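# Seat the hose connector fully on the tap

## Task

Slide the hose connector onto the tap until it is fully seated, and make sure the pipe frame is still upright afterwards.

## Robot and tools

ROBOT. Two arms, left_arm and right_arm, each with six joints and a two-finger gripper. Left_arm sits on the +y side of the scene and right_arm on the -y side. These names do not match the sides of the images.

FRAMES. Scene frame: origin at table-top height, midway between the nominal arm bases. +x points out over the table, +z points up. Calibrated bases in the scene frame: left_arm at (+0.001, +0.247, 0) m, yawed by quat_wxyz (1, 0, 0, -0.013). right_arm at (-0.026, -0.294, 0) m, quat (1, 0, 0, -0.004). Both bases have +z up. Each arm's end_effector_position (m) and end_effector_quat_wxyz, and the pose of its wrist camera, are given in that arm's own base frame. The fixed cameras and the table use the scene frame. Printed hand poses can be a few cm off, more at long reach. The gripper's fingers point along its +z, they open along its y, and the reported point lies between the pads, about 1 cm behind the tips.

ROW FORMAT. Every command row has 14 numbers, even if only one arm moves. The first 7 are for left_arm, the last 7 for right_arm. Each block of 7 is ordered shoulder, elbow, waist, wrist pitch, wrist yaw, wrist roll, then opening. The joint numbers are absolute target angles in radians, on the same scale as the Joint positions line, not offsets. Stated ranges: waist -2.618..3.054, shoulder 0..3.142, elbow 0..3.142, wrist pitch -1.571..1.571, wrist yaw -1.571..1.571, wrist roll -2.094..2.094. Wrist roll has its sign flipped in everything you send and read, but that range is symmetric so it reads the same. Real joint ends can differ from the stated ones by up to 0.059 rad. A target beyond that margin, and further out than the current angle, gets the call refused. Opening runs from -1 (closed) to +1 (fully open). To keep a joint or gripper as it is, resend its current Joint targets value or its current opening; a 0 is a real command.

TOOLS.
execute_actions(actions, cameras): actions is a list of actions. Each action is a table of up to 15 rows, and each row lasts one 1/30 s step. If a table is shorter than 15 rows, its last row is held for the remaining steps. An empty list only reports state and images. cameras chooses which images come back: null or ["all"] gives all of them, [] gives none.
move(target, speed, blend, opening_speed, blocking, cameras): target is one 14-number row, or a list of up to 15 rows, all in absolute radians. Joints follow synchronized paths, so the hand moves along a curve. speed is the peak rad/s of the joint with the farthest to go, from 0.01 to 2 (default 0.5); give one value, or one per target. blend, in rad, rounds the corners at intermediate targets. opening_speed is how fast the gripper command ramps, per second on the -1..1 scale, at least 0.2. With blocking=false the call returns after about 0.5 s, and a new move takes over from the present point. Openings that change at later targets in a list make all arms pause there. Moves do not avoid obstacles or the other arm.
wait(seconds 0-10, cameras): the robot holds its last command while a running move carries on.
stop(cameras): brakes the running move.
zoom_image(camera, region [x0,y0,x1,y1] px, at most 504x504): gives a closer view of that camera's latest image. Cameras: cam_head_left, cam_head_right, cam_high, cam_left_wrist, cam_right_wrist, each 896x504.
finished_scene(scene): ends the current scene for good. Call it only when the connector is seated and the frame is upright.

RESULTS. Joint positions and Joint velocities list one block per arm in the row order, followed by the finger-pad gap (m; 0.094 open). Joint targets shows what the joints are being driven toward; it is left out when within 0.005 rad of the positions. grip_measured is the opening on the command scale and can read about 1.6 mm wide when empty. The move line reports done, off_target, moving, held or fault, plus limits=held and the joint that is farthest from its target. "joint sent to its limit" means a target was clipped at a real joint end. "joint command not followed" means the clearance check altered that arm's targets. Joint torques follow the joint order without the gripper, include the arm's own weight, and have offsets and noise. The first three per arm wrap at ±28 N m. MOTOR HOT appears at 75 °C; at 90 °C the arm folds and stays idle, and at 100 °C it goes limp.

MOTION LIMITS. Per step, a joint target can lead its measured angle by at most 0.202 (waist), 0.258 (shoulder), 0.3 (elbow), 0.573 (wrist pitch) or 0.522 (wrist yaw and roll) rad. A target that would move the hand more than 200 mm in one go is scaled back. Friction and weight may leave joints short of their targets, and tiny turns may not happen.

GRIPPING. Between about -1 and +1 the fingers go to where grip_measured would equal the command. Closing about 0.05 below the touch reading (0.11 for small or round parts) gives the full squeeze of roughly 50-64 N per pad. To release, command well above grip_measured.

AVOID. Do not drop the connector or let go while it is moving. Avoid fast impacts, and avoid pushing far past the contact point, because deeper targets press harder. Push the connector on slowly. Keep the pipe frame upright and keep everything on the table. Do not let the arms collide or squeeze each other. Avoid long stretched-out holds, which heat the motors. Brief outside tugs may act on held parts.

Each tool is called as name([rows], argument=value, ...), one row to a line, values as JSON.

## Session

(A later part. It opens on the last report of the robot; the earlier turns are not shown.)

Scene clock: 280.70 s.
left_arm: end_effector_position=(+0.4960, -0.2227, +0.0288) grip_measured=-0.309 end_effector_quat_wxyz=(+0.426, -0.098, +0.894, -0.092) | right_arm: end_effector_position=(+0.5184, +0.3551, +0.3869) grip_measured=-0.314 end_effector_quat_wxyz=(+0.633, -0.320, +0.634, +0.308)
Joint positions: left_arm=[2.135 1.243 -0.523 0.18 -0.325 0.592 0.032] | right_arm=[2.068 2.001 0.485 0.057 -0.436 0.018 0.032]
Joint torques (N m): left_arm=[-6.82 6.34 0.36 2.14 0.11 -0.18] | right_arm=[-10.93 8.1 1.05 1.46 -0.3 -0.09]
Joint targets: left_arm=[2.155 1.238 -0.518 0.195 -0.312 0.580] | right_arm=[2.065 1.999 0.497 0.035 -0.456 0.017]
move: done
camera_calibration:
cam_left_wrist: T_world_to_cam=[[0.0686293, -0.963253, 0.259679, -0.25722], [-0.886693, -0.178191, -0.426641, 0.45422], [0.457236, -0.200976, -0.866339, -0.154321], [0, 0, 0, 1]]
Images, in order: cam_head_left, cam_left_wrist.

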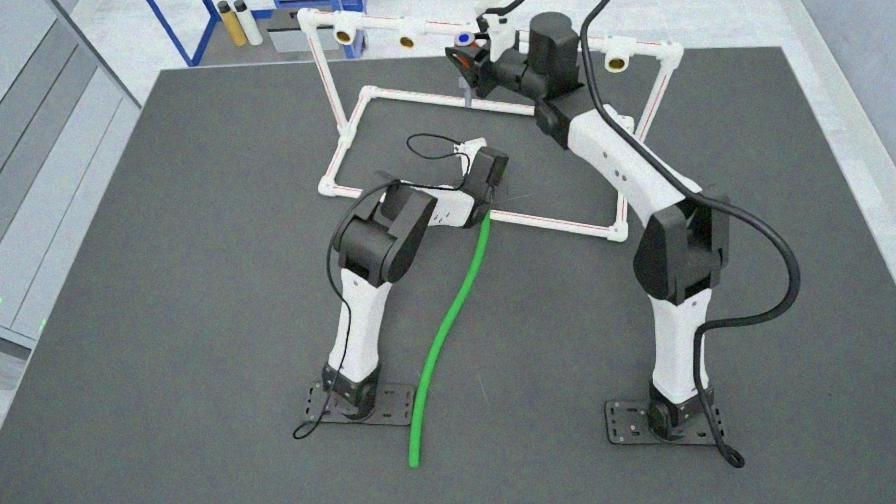

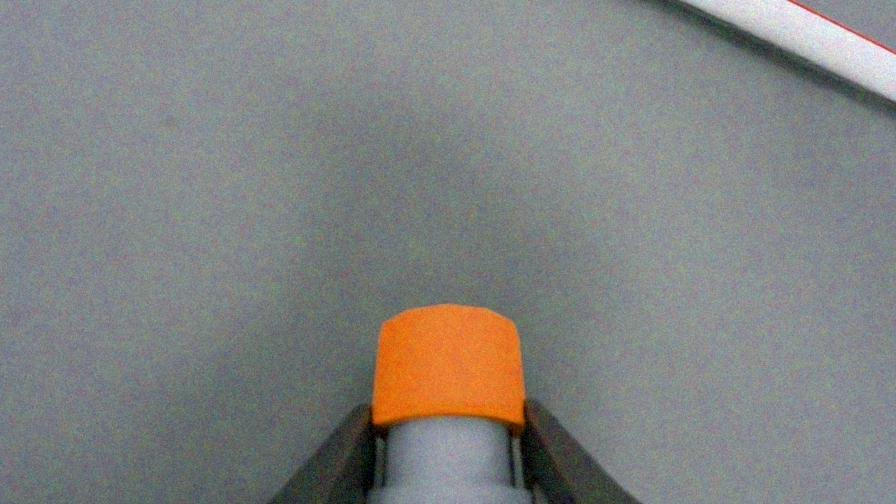

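move([
  [2.145,1.46,-0.52,-0.03,-0.315,0.585,-1,2.065,1.999,0.497,0.035,-0.456,0.017,-1],
  [1.79,1.05,-0.57,0.4,-0.35,0.47,-1,2.065,1.999,0.497,0.035,-0.456,0.017,-1],
  [1.80,0.55,-0.508,1.565,-0.22,0.163,-1,2.065,1.999,0.497,0.035,-0.456,0.017,-1],
], speed=0.35, blend=0.06)

zoom_image(camera="cam_left_wrist", region=[200, 0, 700, 500])

zoom_image(camera="cam_head_left", region=[400, 50, 550, 200])

zoom_image(camera="cam_high", region=[400, 150, 560, 260])

Scene clock: 304.40 s.
left_arm: end_effector_position=(+0.4125, -0.1850, +0.2078) grip_measured=-0.309 end_effector_quat_wxyz=(+0.760, +0.007, +0.620, -0.195) | right_arm: end_effector_position=(+0.5184, +0.3551, +0.3869) grip_measured=-0.314 end_effector_quat_wxyz=(+0.633, -0.320, +0.634, +0.308)
Joint positions: left_arm=[1.836 0.553 -0.513 1.523 -0.243 0.181 0.032] | right_arm=[2.068 2.001 0.485 0.057 -0.436 0.018 0.032]
Joint torques (N m): left_arm=[-8.16 5 0.44 2.65 0.44 -0.22] | right_arm=[-10.93 8.1 1.03 1.46 -0.3 -0.09]
Heat: left arm: 60 °C; right arm: 68 °C.
Joint targets: left_arm=[1.800 0.550 -0.508 1.565 -0.220 0.163] | right_arm=[2.065 1.999 0.497 0.035 -0.456 0.017]
move: off_target (left_arm); left_arm: the wrist pitch is farthest, 0.042 rad from its target
camera_calibration:
cam_left_wrist: T_world_to_cam=[[-0.330935, -0.918733, 0.215434, -0.0793724], [-0.241442, -0.138262, -0.960515, 0.315402], [0.912243, -0.369883, -0.176065, -0.315884], [0, 0, 0, 1]]
cam_right_wrist: T_world_to_cam=[[0.784836, -0.619687, 0.00455475, -0.189737], [-0.257149, -0.33235, -0.907424, 0.644427], [0.563833, 0.711007, -0.420192, -0.296058], [0, 0, 0, 1]]

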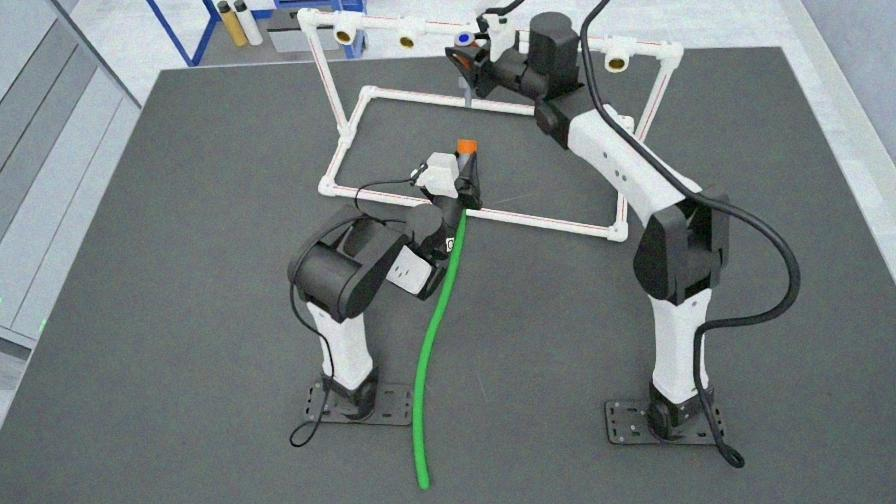

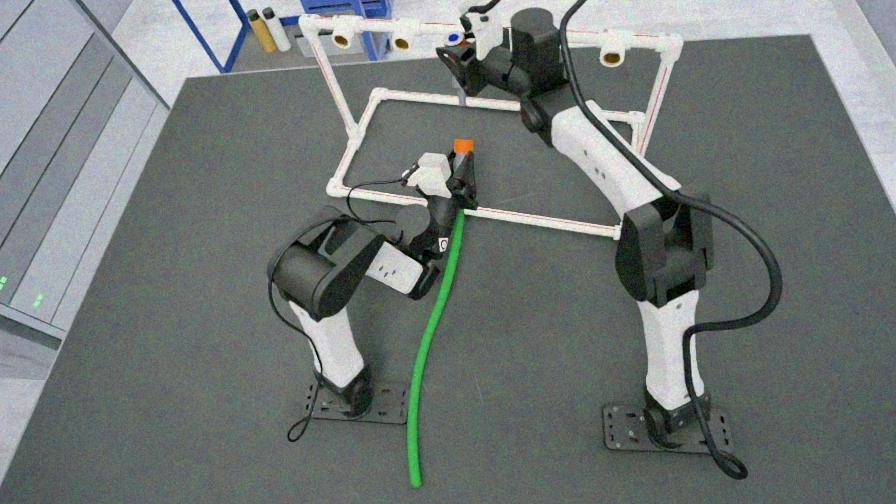

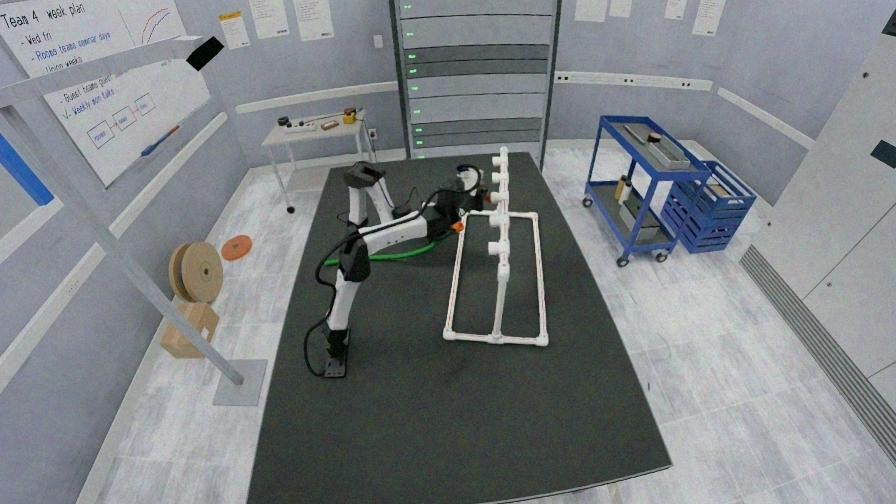

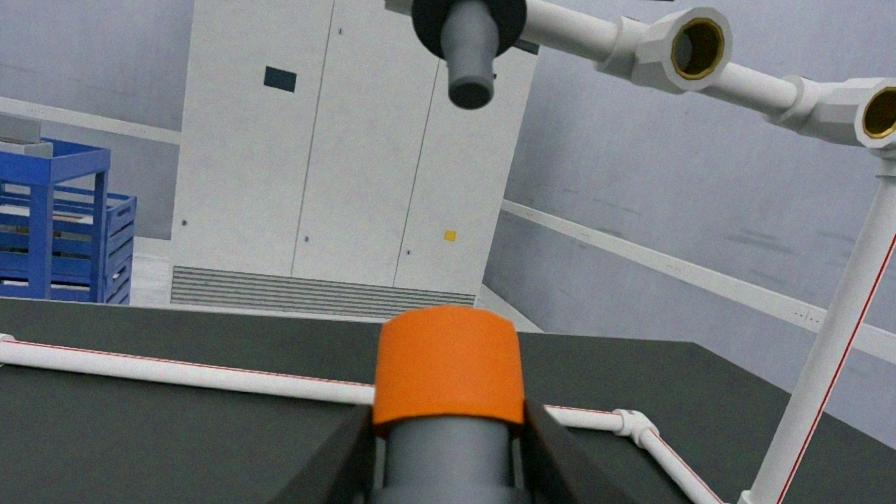

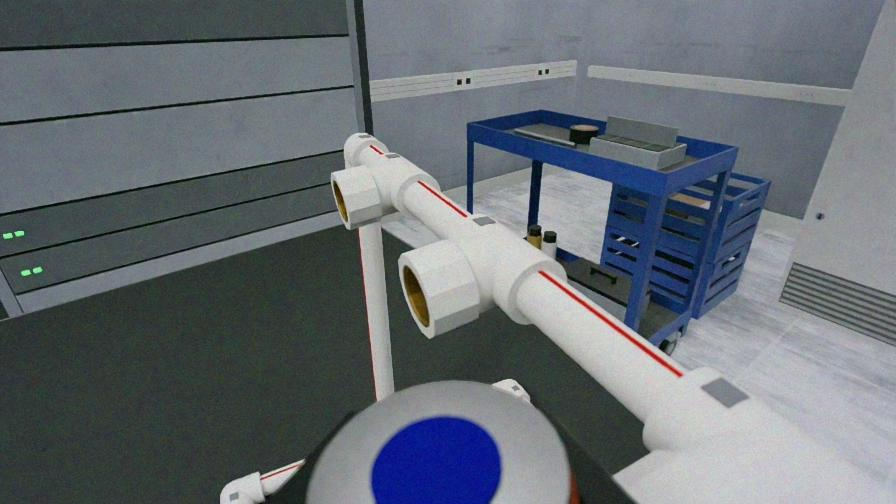

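Scaled by 1.008 from the camera's 896x504 image, which has a finer 1280x720 frame.

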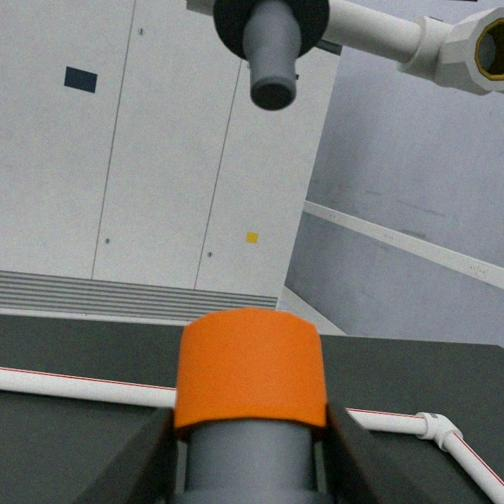

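Scaled by 3.360 from the camera's 896x504 image, which has a finer 1280x720 frame.

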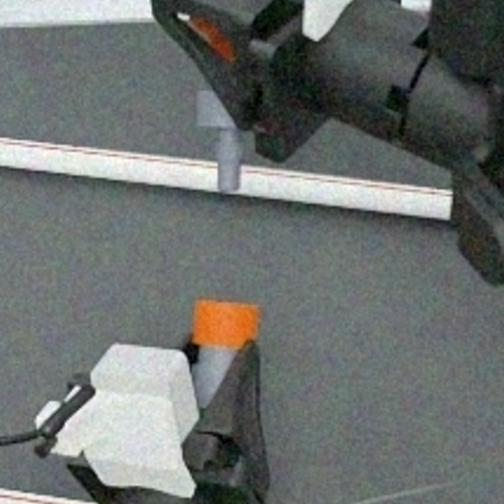

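Scaled by 3.150 from the camera's 896x504 image, which has a finer 1280x720 frame.

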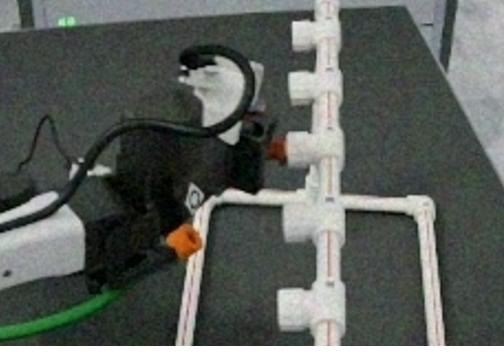

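zoom_image(camera="cam_high", region=[435, 205, 485, 240])

zoom_image(camera="cam_head_right", region=[430, 120, 510, 220])

zoom_image(camera="cam_left_wrist", region=[350, 280, 550, 504])

Scaled by 10.080 from the camera's 896x504 image, which has a finer 1280x720 frame.

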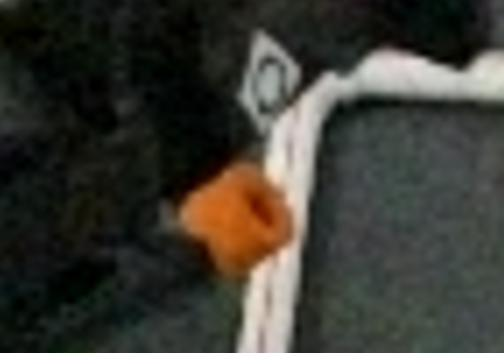

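Scaled by 5.040 from the camera's 896x504 image, which has a finer 1280x720 frame.

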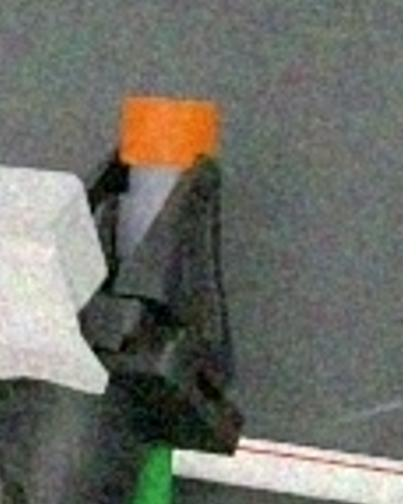

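Scaled by 2.250 from the camera's 896x504 image, which has a finer 1280x720 frame.

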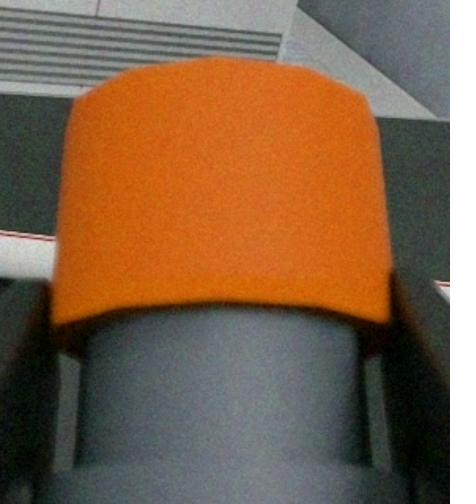

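move([
  [1.800,0.550,-0.508,1.565,-0.220,0.163,-1,2.065,1.999,0.490,0.050,-0.440,0.017,0.3],
  [1.800,0.550,-0.508,1.565,-0.220,0.163,-1,1.69,1.46,0.37,0.25,-0.552,0,0.3],
  [1.800,0.550,-0.508,1.565,-0.220,0.163,-1,1.64,1.43,0.28,0.25,-0.752,0,0.3],
], speed=0.35, opening_speed=0.6, cameras=["cam_right_wrist","cam_head_left"])

zoom_image(camera="cam_right_wrist", region=[200, 100, 600, 500])

Scene clock: 325.23 s.
left_arm: end_effector_position=(+0.4124, -0.1851, +0.2080) grip_measured=-0.309 end_effector_quat_wxyz=(+0.760, +0.008, +0.620, -0.195) | right_arm: end_effector_position=(+0.4473, +0.2516, +0.3762) grip_measured=+0.297 end_effector_quat_wxyz=(+0.617, -0.350, +0.616, +0.343)
Joint positions: left_arm=[1.836 0.553 -0.513 1.524 -0.243 0.18 0.032] | right_arm=[1.673 1.436 0.284 0.232 -0.741 0.012 0.061]
Joint torques (N m): left_arm=[-8.14 5.01 0.46 2.63 0.41 -0.22] | right_arm=[-10.4 7.66 -0.4 1.73 -0.19 -0.21]
Joint targets: left_arm=[1.800 0.550 -0.508 1.565 -0.220 0.163] | right_arm=[1.640 1.430 0.280 0.250 -0.752 0.000]
move: off_target (left_arm); left_arm: the wrist pitch is farthest, 0.041 rad from its target
camera_calibration:
cam_right_wrist: T_world_to_cam=[[0.845391, -0.534148, -0.000452566, -0.244745], [-0.222146, -0.350818, -0.909713, 0.571895], [0.485762, 0.769164, -0.415238, -0.168395], [0, 0, 0, 1]]
Images, in order: cam_head_left, cam_right_wrist.

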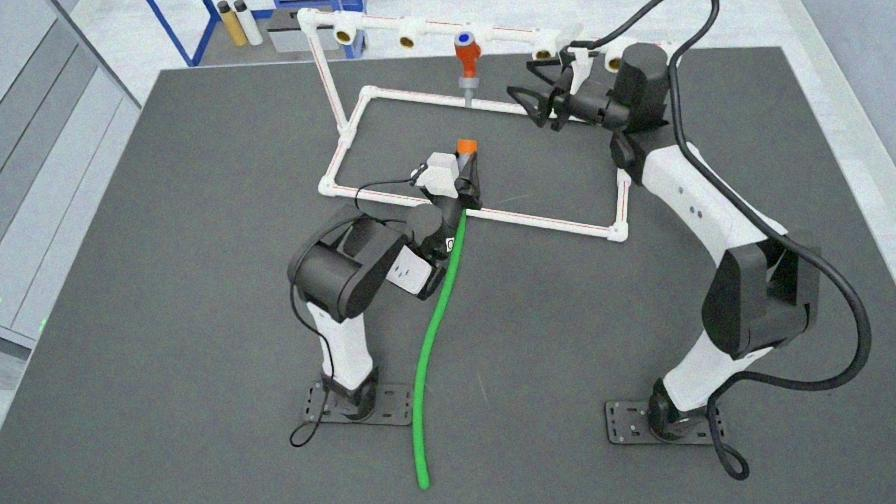

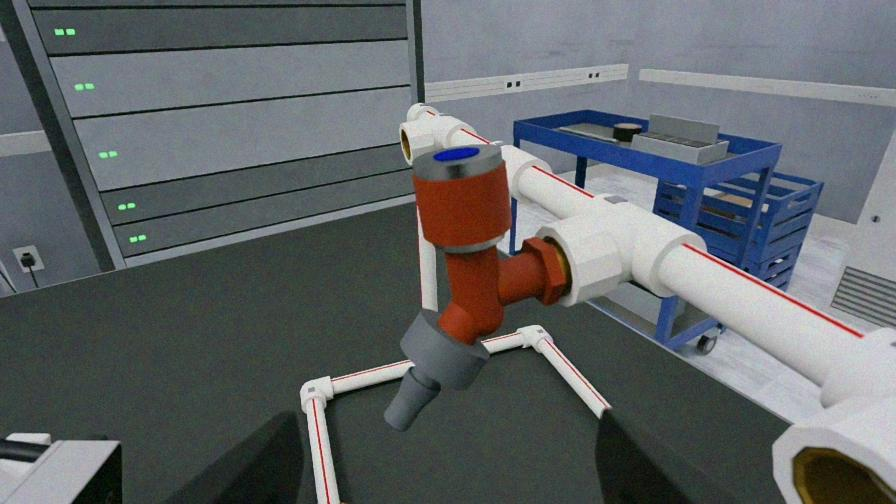

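Scaled by 1.260 from the camera's 896x504 image, which has a finer 1280x720 frame.

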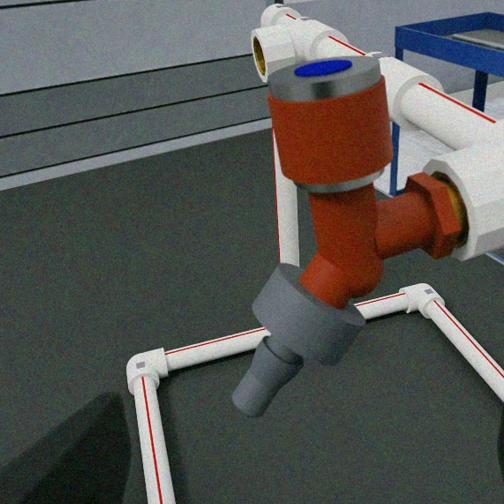

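move(target=[1.715,0.590,-0.523,1.455,-0.236,0.163,-1,1.64,1.43,0.28,0.02,-0.752,0,0.3], speed=0.25, cameras=["cam_left_wrist","cam_right_wrist"])

zoom_image(camera="cam_right_wrist", region=[200, 100, 600, 500])

Scene clock: 333.10 s.
left_arm: end_effector_position=(+0.4098, -0.1856, +0.2278) grip_measured=-0.309 end_effector_quat_wxyz=(+0.762, +0.008, +0.616, -0.198) | right_arm: end_effector_position=(+0.4426, +0.2504, +0.3340) grip_measured=+0.297 end_effector_quat_wxyz=(+0.540, -0.332, +0.685, +0.359)
Joint positions: left_arm=[1.752 0.563 -0.517 1.439 -0.243 0.18 0.032] | right_arm=[1.673 1.436 0.284 0.021 -0.742 0.012 0.061]
Joint torques (N m): left_arm=[-8.01 8.27 -0.49 2.35 0.22 -0.24] | right_arm=[-10.4 7.71 -0.43 1.58 -0.27 -0.21]
Joint targets: left_arm=[1.715 0.590 -0.523 1.455 -0.236 0.163] | right_arm=[1.640 1.430 0.280 0.020 -0.752 0.000]
move: off_target (left_arm); left_arm: the shoulder is farthest, 0.037 rad from its target
camera_calibration:
cam_left_wrist: T_world_to_cam=[[-0.336873, -0.916407, 0.216137, -0.082415], [-0.233482, -0.141078, -0.962072, 0.330458], [0.912142, -0.374561, -0.166439, -0.313173], [0, 0, 0, 1]]
cam_right_wrist: T_world_to_cam=[[0.831633, -0.537379, -0.140038, -0.187961], [-0.39886, -0.402554, -0.82393, 0.594619], [0.38639, 0.741063, -0.549116, -0.0869757], [0, 0, 0, 1]]
Images, in order: cam_left_wrist, cam_right_wrist.

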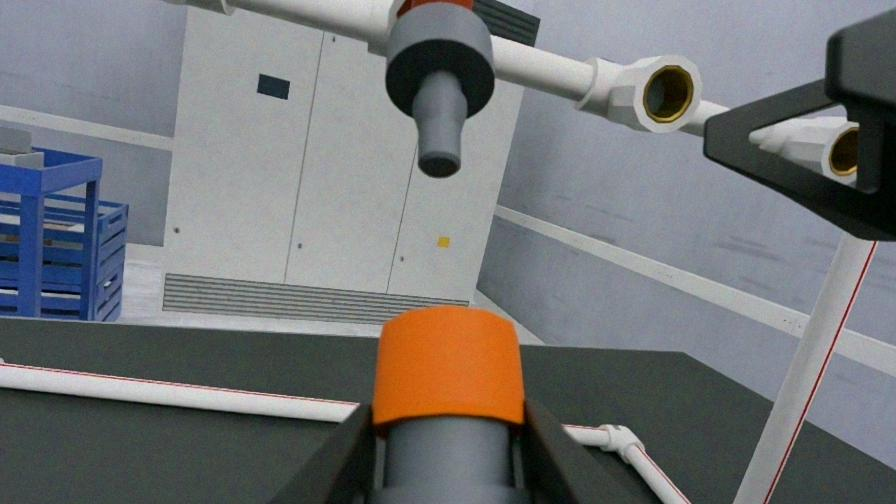

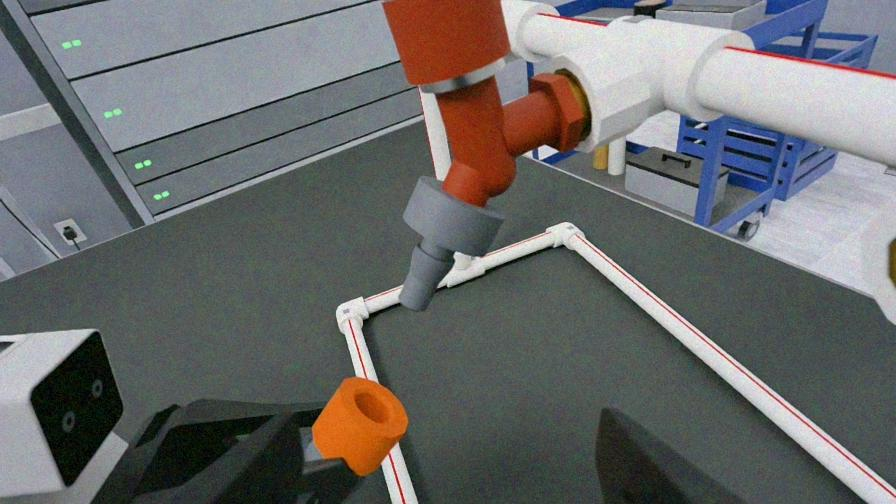

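Scaled by 1.260 from the camera's 896x504 image, which has a finer 1280x720 frame.

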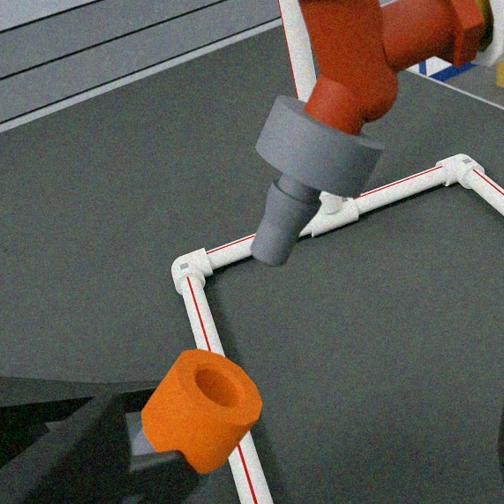

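move(target=[1.808,0.675,-0.472,1.505,-0.195,0.163,-1,1.64,1.43,0.28,0.02,-0.752,0,0.3], speed=0.2, cameras=["cam_left_wrist","cam_right_wrist"])

zoom_image(camera="cam_right_wrist", region=[250, 150, 550, 450])

Scene clock: 344.23 s.
left_arm: end_effector_position=(+0.4296, -0.1806, +0.2441) grip_measured=-0.309 end_effector_quat_wxyz=(+0.779, +0.001, +0.595, -0.198) | right_arm: end_effector_position=(+0.4426, +0.2504, +0.3339) grip_measured=+0.297 end_effector_quat_wxyz=(+0.540, -0.332, +0.685, +0.359)
Joint positions: left_arm=[1.797 0.646 -0.478 1.456 -0.217 0.18 0.032] | right_arm=[1.673 1.436 0.284 0.02 -0.742 0.012 0.061]
Joint torques (N m): left_arm=[-4.68 8.64 0.49 2.66 0.43 -0.22] | right_arm=[-10.4 7.69 -0.42 1.58 -0.28 -0.2]
Joint targets: left_arm=[1.808 0.675 -0.472 1.505 -0.195 0.163] | right_arm=[1.640 1.430 0.280 0.020 -0.752 0.000]
move: off_target (left_arm); left_arm: the wrist pitch is farthest, 0.049 rad from its target
camera_calibration:
cam_left_wrist: T_world_to_cam=[[-0.333812, -0.917262, 0.217256, -0.0763621], [-0.181632, -0.163569, -0.969667, 0.326931], [0.924975, -0.363147, -0.112003, -0.343343], [0, 0, 0, 1]]
cam_right_wrist: T_world_to_cam=[[0.83153, -0.537409, -0.140532, -0.187743], [-0.399464, -0.40273, -0.823552, 0.594664], [0.385988, 0.740945, -0.549558, -0.0866839], [0, 0, 0, 1]]
Images, in order: cam_left_wrist, cam_right_wrist.

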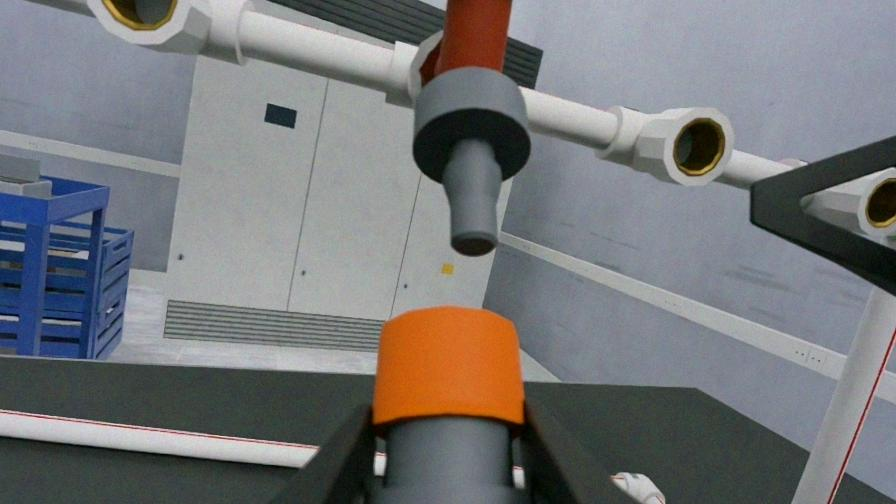

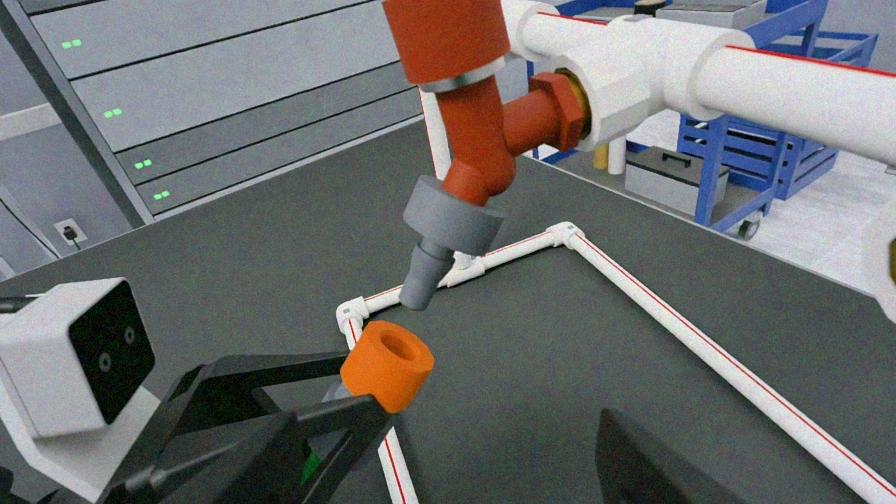

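Scaled by 1.680 from the camera's 896x504 image, which has a finer 1280x720 frame.

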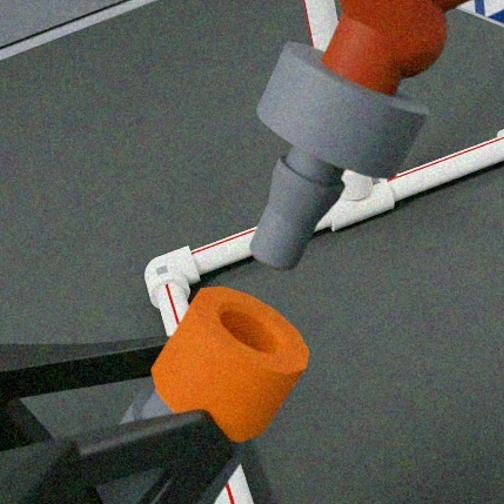

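move(target=[1.893,0.748,-0.476,1.60,-0.199,0.163,-1,1.64,1.43,0.28,0.02,-0.752,0,0.3], speed=0.15, cameras=["cam_left_wrist","cam_right_wrist"])

zoom_image(camera="cam_right_wrist", region=[250, 150, 550, 450])

Scene clock: 354.07 s.
left_arm: end_effector_position=(+0.4415, -0.1869, +0.2534) grip_measured=-0.309 end_effector_quat_wxyz=(+0.798, -0.005, +0.566, -0.208) | right_arm: end_effector_position=(+0.4426, +0.2504, +0.3339) grip_measured=+0.297 end_effector_quat_wxyz=(+0.540, -0.332, +0.685, +0.359)
Joint positions: left_arm=[1.881 0.72 -0.478 1.539 -0.216 0.179 0.032] | right_arm=[1.673 1.436 0.284 0.02 -0.742 0.012 0.061]
Joint torques (N m): left_arm=[-5 8.43 0.08 2.56 0.36 -0.23] | right_arm=[-10.41 7.69 -0.4 1.58 -0.27 -0.19]
Joint targets: left_arm=[1.893 0.748 -0.476 1.588 -0.199 0.163] | right_arm=[1.640 1.430 0.280 0.020 -0.752 0.000]
joint sent to its limit (left arm) — the wrist pitch, upper limit.
move: off_target (left_arm); left_arm: the wrist pitch is farthest, 0.061 rad from its target
camera_calibration:
cam_left_wrist: T_world_to_cam=[[-0.348954, -0.909806, 0.224687, -0.074063], [-0.118533, -0.194983, -0.973618, 0.304349], [0.929613, -0.36638, -0.0398021, -0.376564], [0, 0, 0, 1]]
cam_right_wrist: T_world_to_cam=[[0.83153, -0.537409, -0.140532, -0.187743], [-0.399464, -0.40273, -0.823552, 0.594664], [0.385988, 0.740945, -0.549558, -0.0866839], [0, 0, 0, 1]]
Images, in order: cam_left_wrist, cam_right_wrist.

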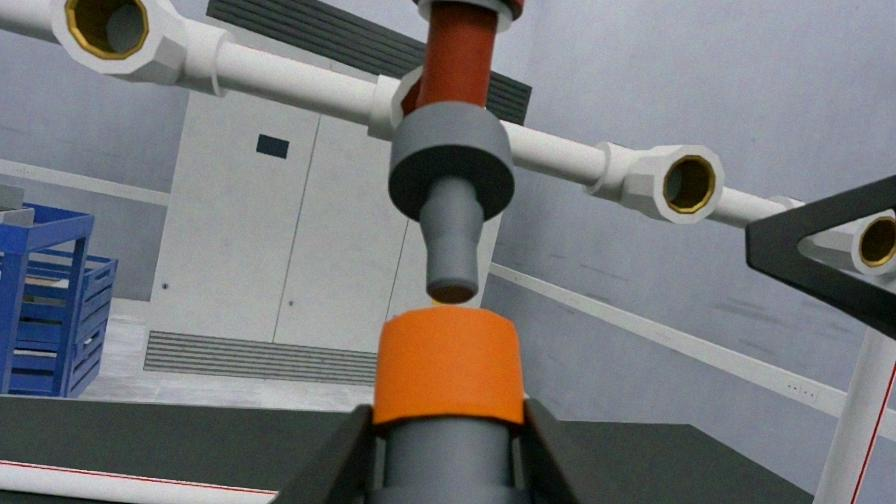

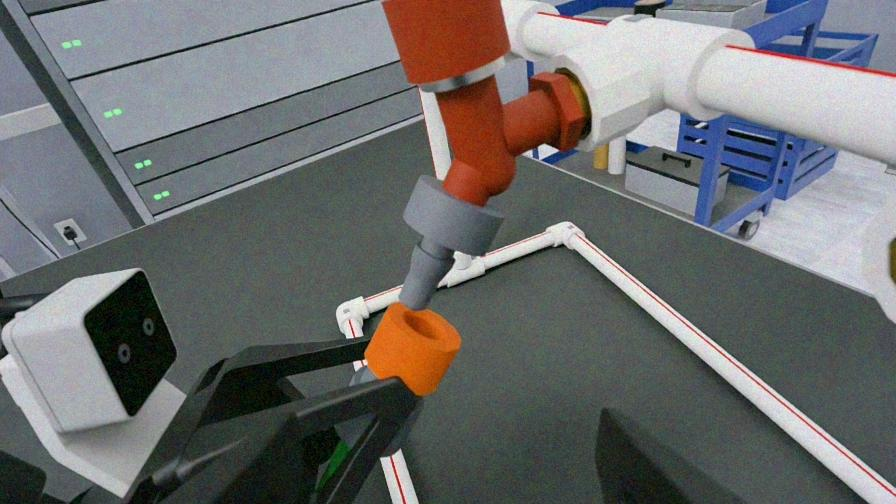

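Scaled by 1.680 from the camera's 896x504 image, which has a finer 1280x720 frame.

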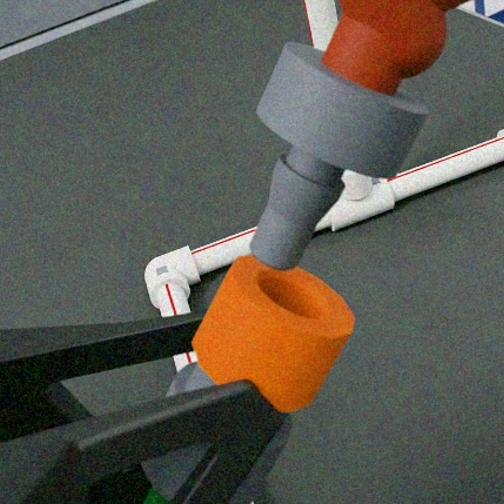

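move(target=[1.860,0.735,-0.514,1.585,-0.252,0.345,-1,1.64,1.43,0.28,0.02,-0.752,0,0.3], speed=0.15, cameras=["cam_left_wrist","cam_right_wrist"])

zoom_image(camera="cam_right_wrist", region=[250, 150, 550, 450])

Scene clock: 360.80 s.
left_arm: end_effector_position=(+0.4368, -0.1956, +0.2535) grip_measured=-0.309 end_effector_quat_wxyz=(+0.778, -0.051, +0.563, -0.273) | right_arm: end_effector_position=(+0.4426, +0.2504, +0.3339) grip_measured=+0.297 end_effector_quat_wxyz=(+0.540, -0.332, +0.685, +0.359)
Joint positions: left_arm=[1.881 0.72 -0.508 1.541 -0.243 0.332 0.032] | right_arm=[1.673 1.436 0.284 0.02 -0.742 0.012 0.061]
Joint torques (N m): left_arm=[-7.65 7.21 -0.59 2.5 0.06 0.06] | right_arm=[-10.41 7.68 -0.42 1.58 -0.27 -0.19]
Heat: left arm: 62 °C; right arm: 63 °C.
Joint targets: left_arm=[1.860 0.735 -0.514 1.585 -0.252 0.345] | right_arm=[1.640 1.430 0.280 0.020 -0.752 0.000]
move: off_target (left_arm); left_arm: the wrist pitch is farthest, 0.044 rad from its target
camera_calibration:
cam_left_wrist: T_world_to_cam=[[-0.390577, -0.843428, 0.368889, -0.089002], [-0.17, -0.327743, -0.929346, 0.287512], [0.904737, -0.425693, -0.0153737, -0.382327], [0, 0, 0, 1]]
cam_right_wrist: T_world_to_cam=[[0.83153, -0.537409, -0.140532, -0.187743], [-0.399464, -0.40273, -0.823552, 0.594664], [0.385988, 0.740945, -0.549558, -0.0866839], [0, 0, 0, 1]]
Images, in order: cam_left_wrist, cam_right_wrist.

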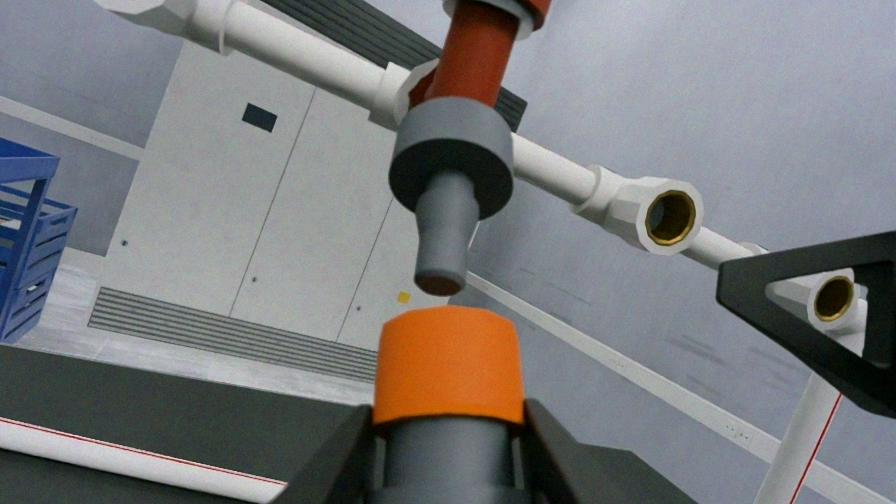

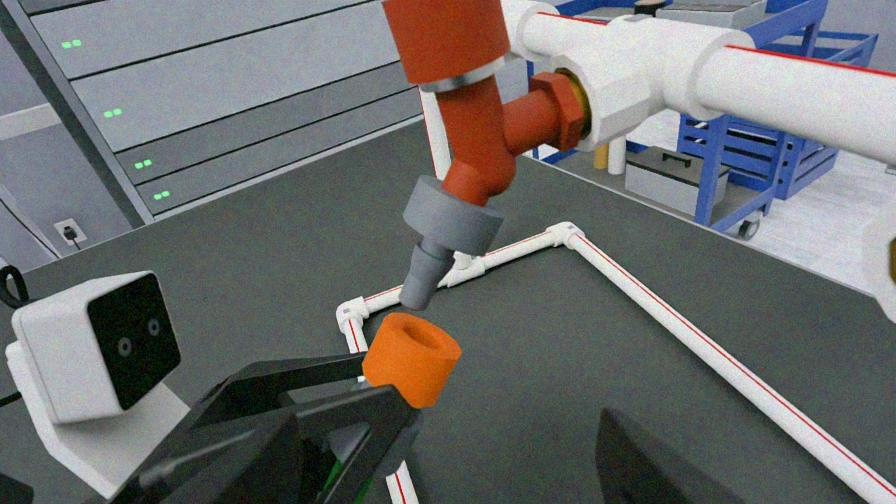

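Scaled by 1.680 from the camera's 896x504 image, which has a finer 1280x720 frame.

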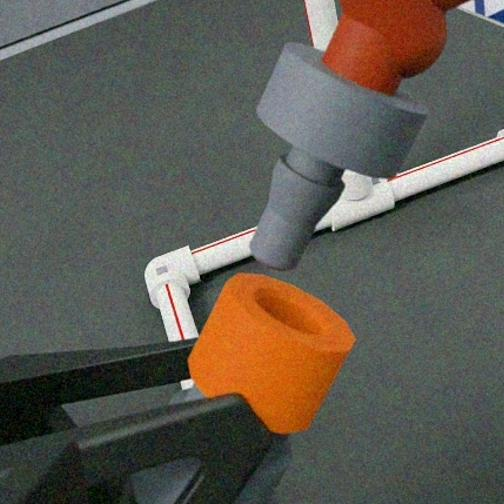

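move(target=[1.820,0.690,-0.512,1.600,-0.250,0.262,-1,1.64,1.43,0.28,0.02,-0.752,0,0.3], speed=0.15, cameras=["cam_left_wrist","cam_right_wrist"])

zoom_image(camera="cam_right_wrist", region=[250, 150, 550, 450])

Scene clock: 366.53 s.
left_arm: end_effector_position=(+0.4310, -0.1923, +0.2554) grip_measured=-0.310 end_effector_quat_wxyz=(+0.786, -0.036, +0.563, -0.252) | right_arm: end_effector_position=(+0.4426, +0.2504, +0.3339) grip_measured=+0.297 end_effector_quat_wxyz=(+0.540, -0.332, +0.685, +0.359)
Joint positions: left_arm=[1.86 0.694 -0.508 1.55 -0.244 0.277 0.032] | right_arm=[1.673 1.436 0.284 0.02 -0.742 0.012 0.061]
Joint torques (N m): left_arm=[-8.94 5.38 -0.4 2.43 0.08 -0.21] | right_arm=[-10.4 7.71 -0.42 1.59 -0.27 -0.2]
Joint targets: left_arm=[1.820 0.690 -0.512 1.588 -0.250 0.262] | right_arm=[1.640 1.430 0.280 0.020 -0.752 0.000]
joint sent to its limit (left arm) — the wrist pitch, upper limit.
move: off_target (left_arm); left_arm: the wrist pitch is farthest, 0.050 rad from its target
camera_calibration:
cam_left_wrist: T_world_to_cam=[[-0.378923, -0.867569, 0.32209, -0.0868942], [-0.148392, -0.286579, -0.946495, 0.292352], [0.913453, -0.406444, -0.0201491, -0.374438], [0, 0, 0, 1]]
cam_right_wrist: T_world_to_cam=[[0.83153, -0.537409, -0.140532, -0.187743], [-0.399464, -0.40273, -0.823552, 0.594664], [0.385988, 0.740945, -0.549558, -0.0866839], [0, 0, 0, 1]]
Images, in order: cam_left_wrist, cam_right_wrist.

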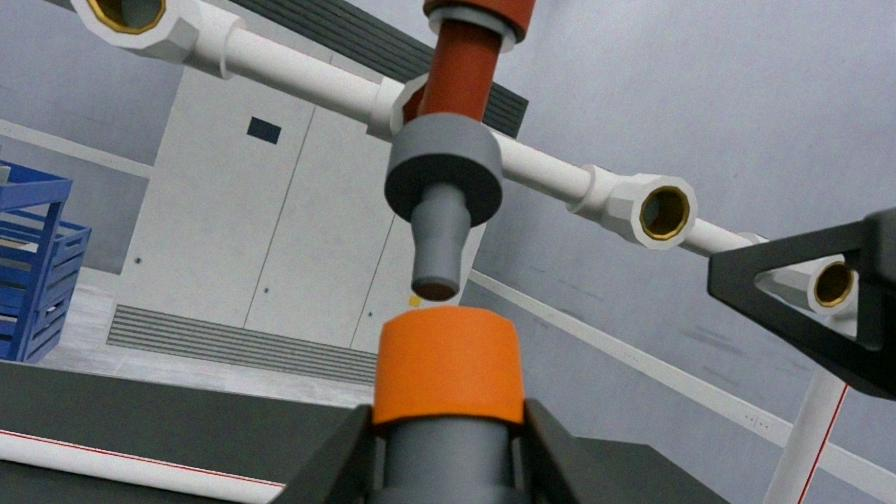

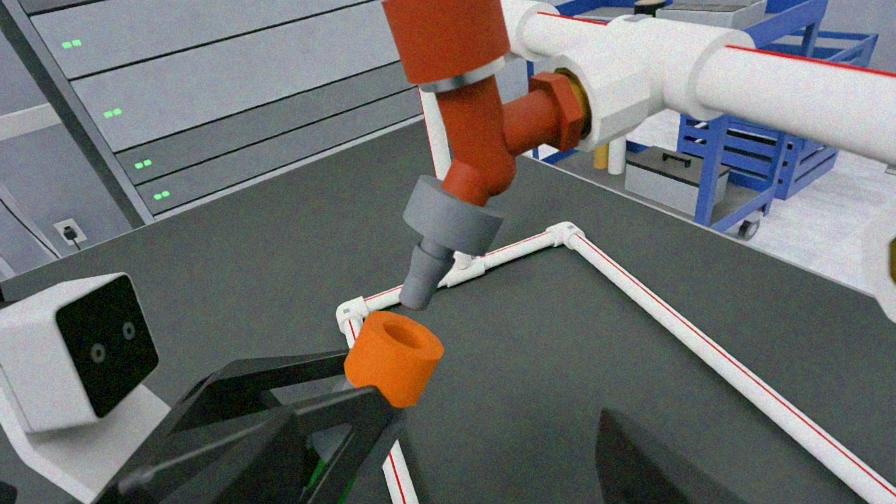

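Scaled by 1.680 from the camera's 896x504 image, which has a finer 1280x720 frame.

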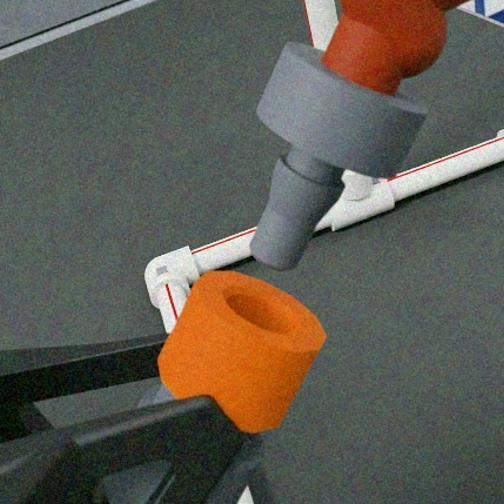

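move(target=[1.790,0.785,-0.472,1.520,-0.197,0.262,-1,1.64,1.43,0.28,0.02,-0.752,0,0.3], speed=0.12, cameras=["cam_left_wrist","cam_right_wrist"])

zoom_image(camera="cam_right_wrist", region=[250, 150, 550, 450])

Scene clock: 373.43 s.
left_arm: end_effector_position=(+0.4436, -0.1873, +0.2732) grip_measured=-0.310 end_effector_quat_wxyz=(+0.792, -0.036, +0.556, -0.248) | right_arm: end_effector_position=(+0.4426, +0.2504, +0.3339) grip_measured=+0.297 end_effector_quat_wxyz=(+0.540, -0.332, +0.685, +0.359)
Joint positions: left_arm=[1.839 0.753 -0.478 1.484 -0.22 0.277 0.032] | right_arm=[1.673 1.436 0.284 0.02 -0.742 0.012 0.061]
Joint torques (N m): left_arm=[-9.76 9.07 0.4 2.43 0.44 -0.21] | right_arm=[-10.43 7.69 -0.42 1.58 -0.28 -0.2]
Joint targets: left_arm=[1.790 0.785 -0.472 1.520 -0.197 0.262] | right_arm=[1.640 1.430 0.280 0.020 -0.752 0.000]
move: off_target (left_arm); left_arm: the shoulder is farthest, 0.049 rad from its target
camera_calibration:
cam_left_wrist: T_world_to_cam=[[-0.376742, -0.871484, 0.313976, -0.0830035], [-0.130266, -0.285738, -0.949413, 0.305405], [0.917113, -0.398584, -0.00587572, -0.387664], [0, 0, 0, 1]]
cam_right_wrist: T_world_to_cam=[[0.83153, -0.537409, -0.140532, -0.187743], [-0.399464, -0.40273, -0.823552, 0.594664], [0.385988, 0.740945, -0.549558, -0.0866839], [0, 0, 0, 1]]
Images, in order: cam_left_wrist, cam_right_wrist.

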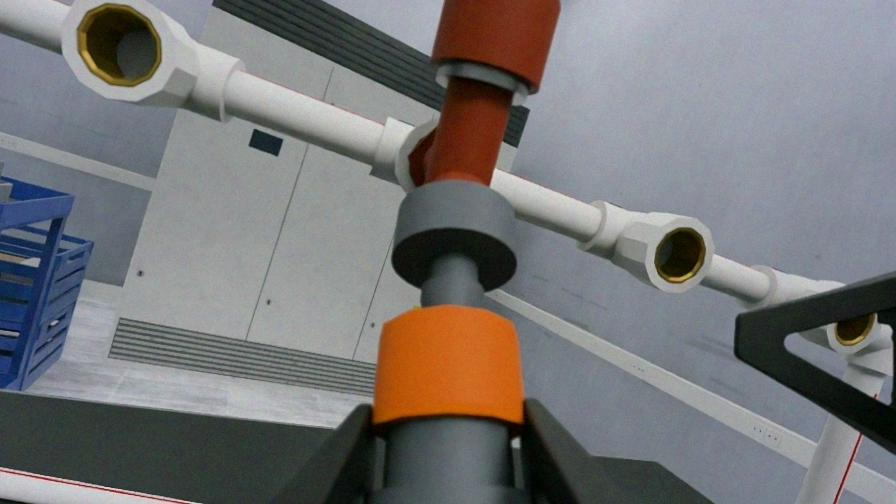

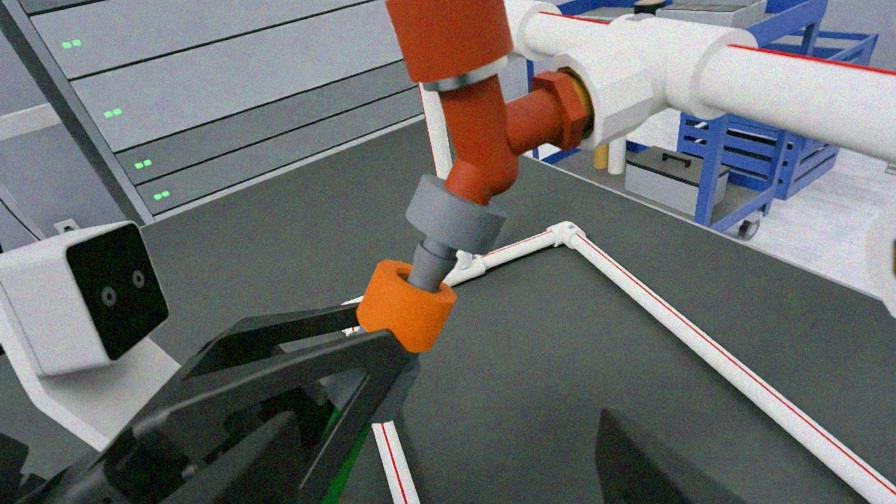

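Scaled by 1.680 from the camera's 896x504 image, which has a finer 1280x720 frame.

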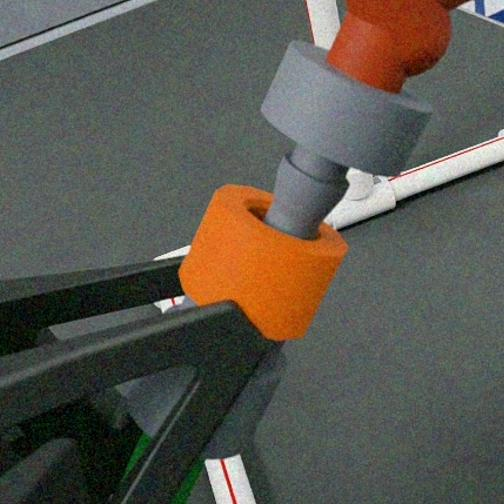

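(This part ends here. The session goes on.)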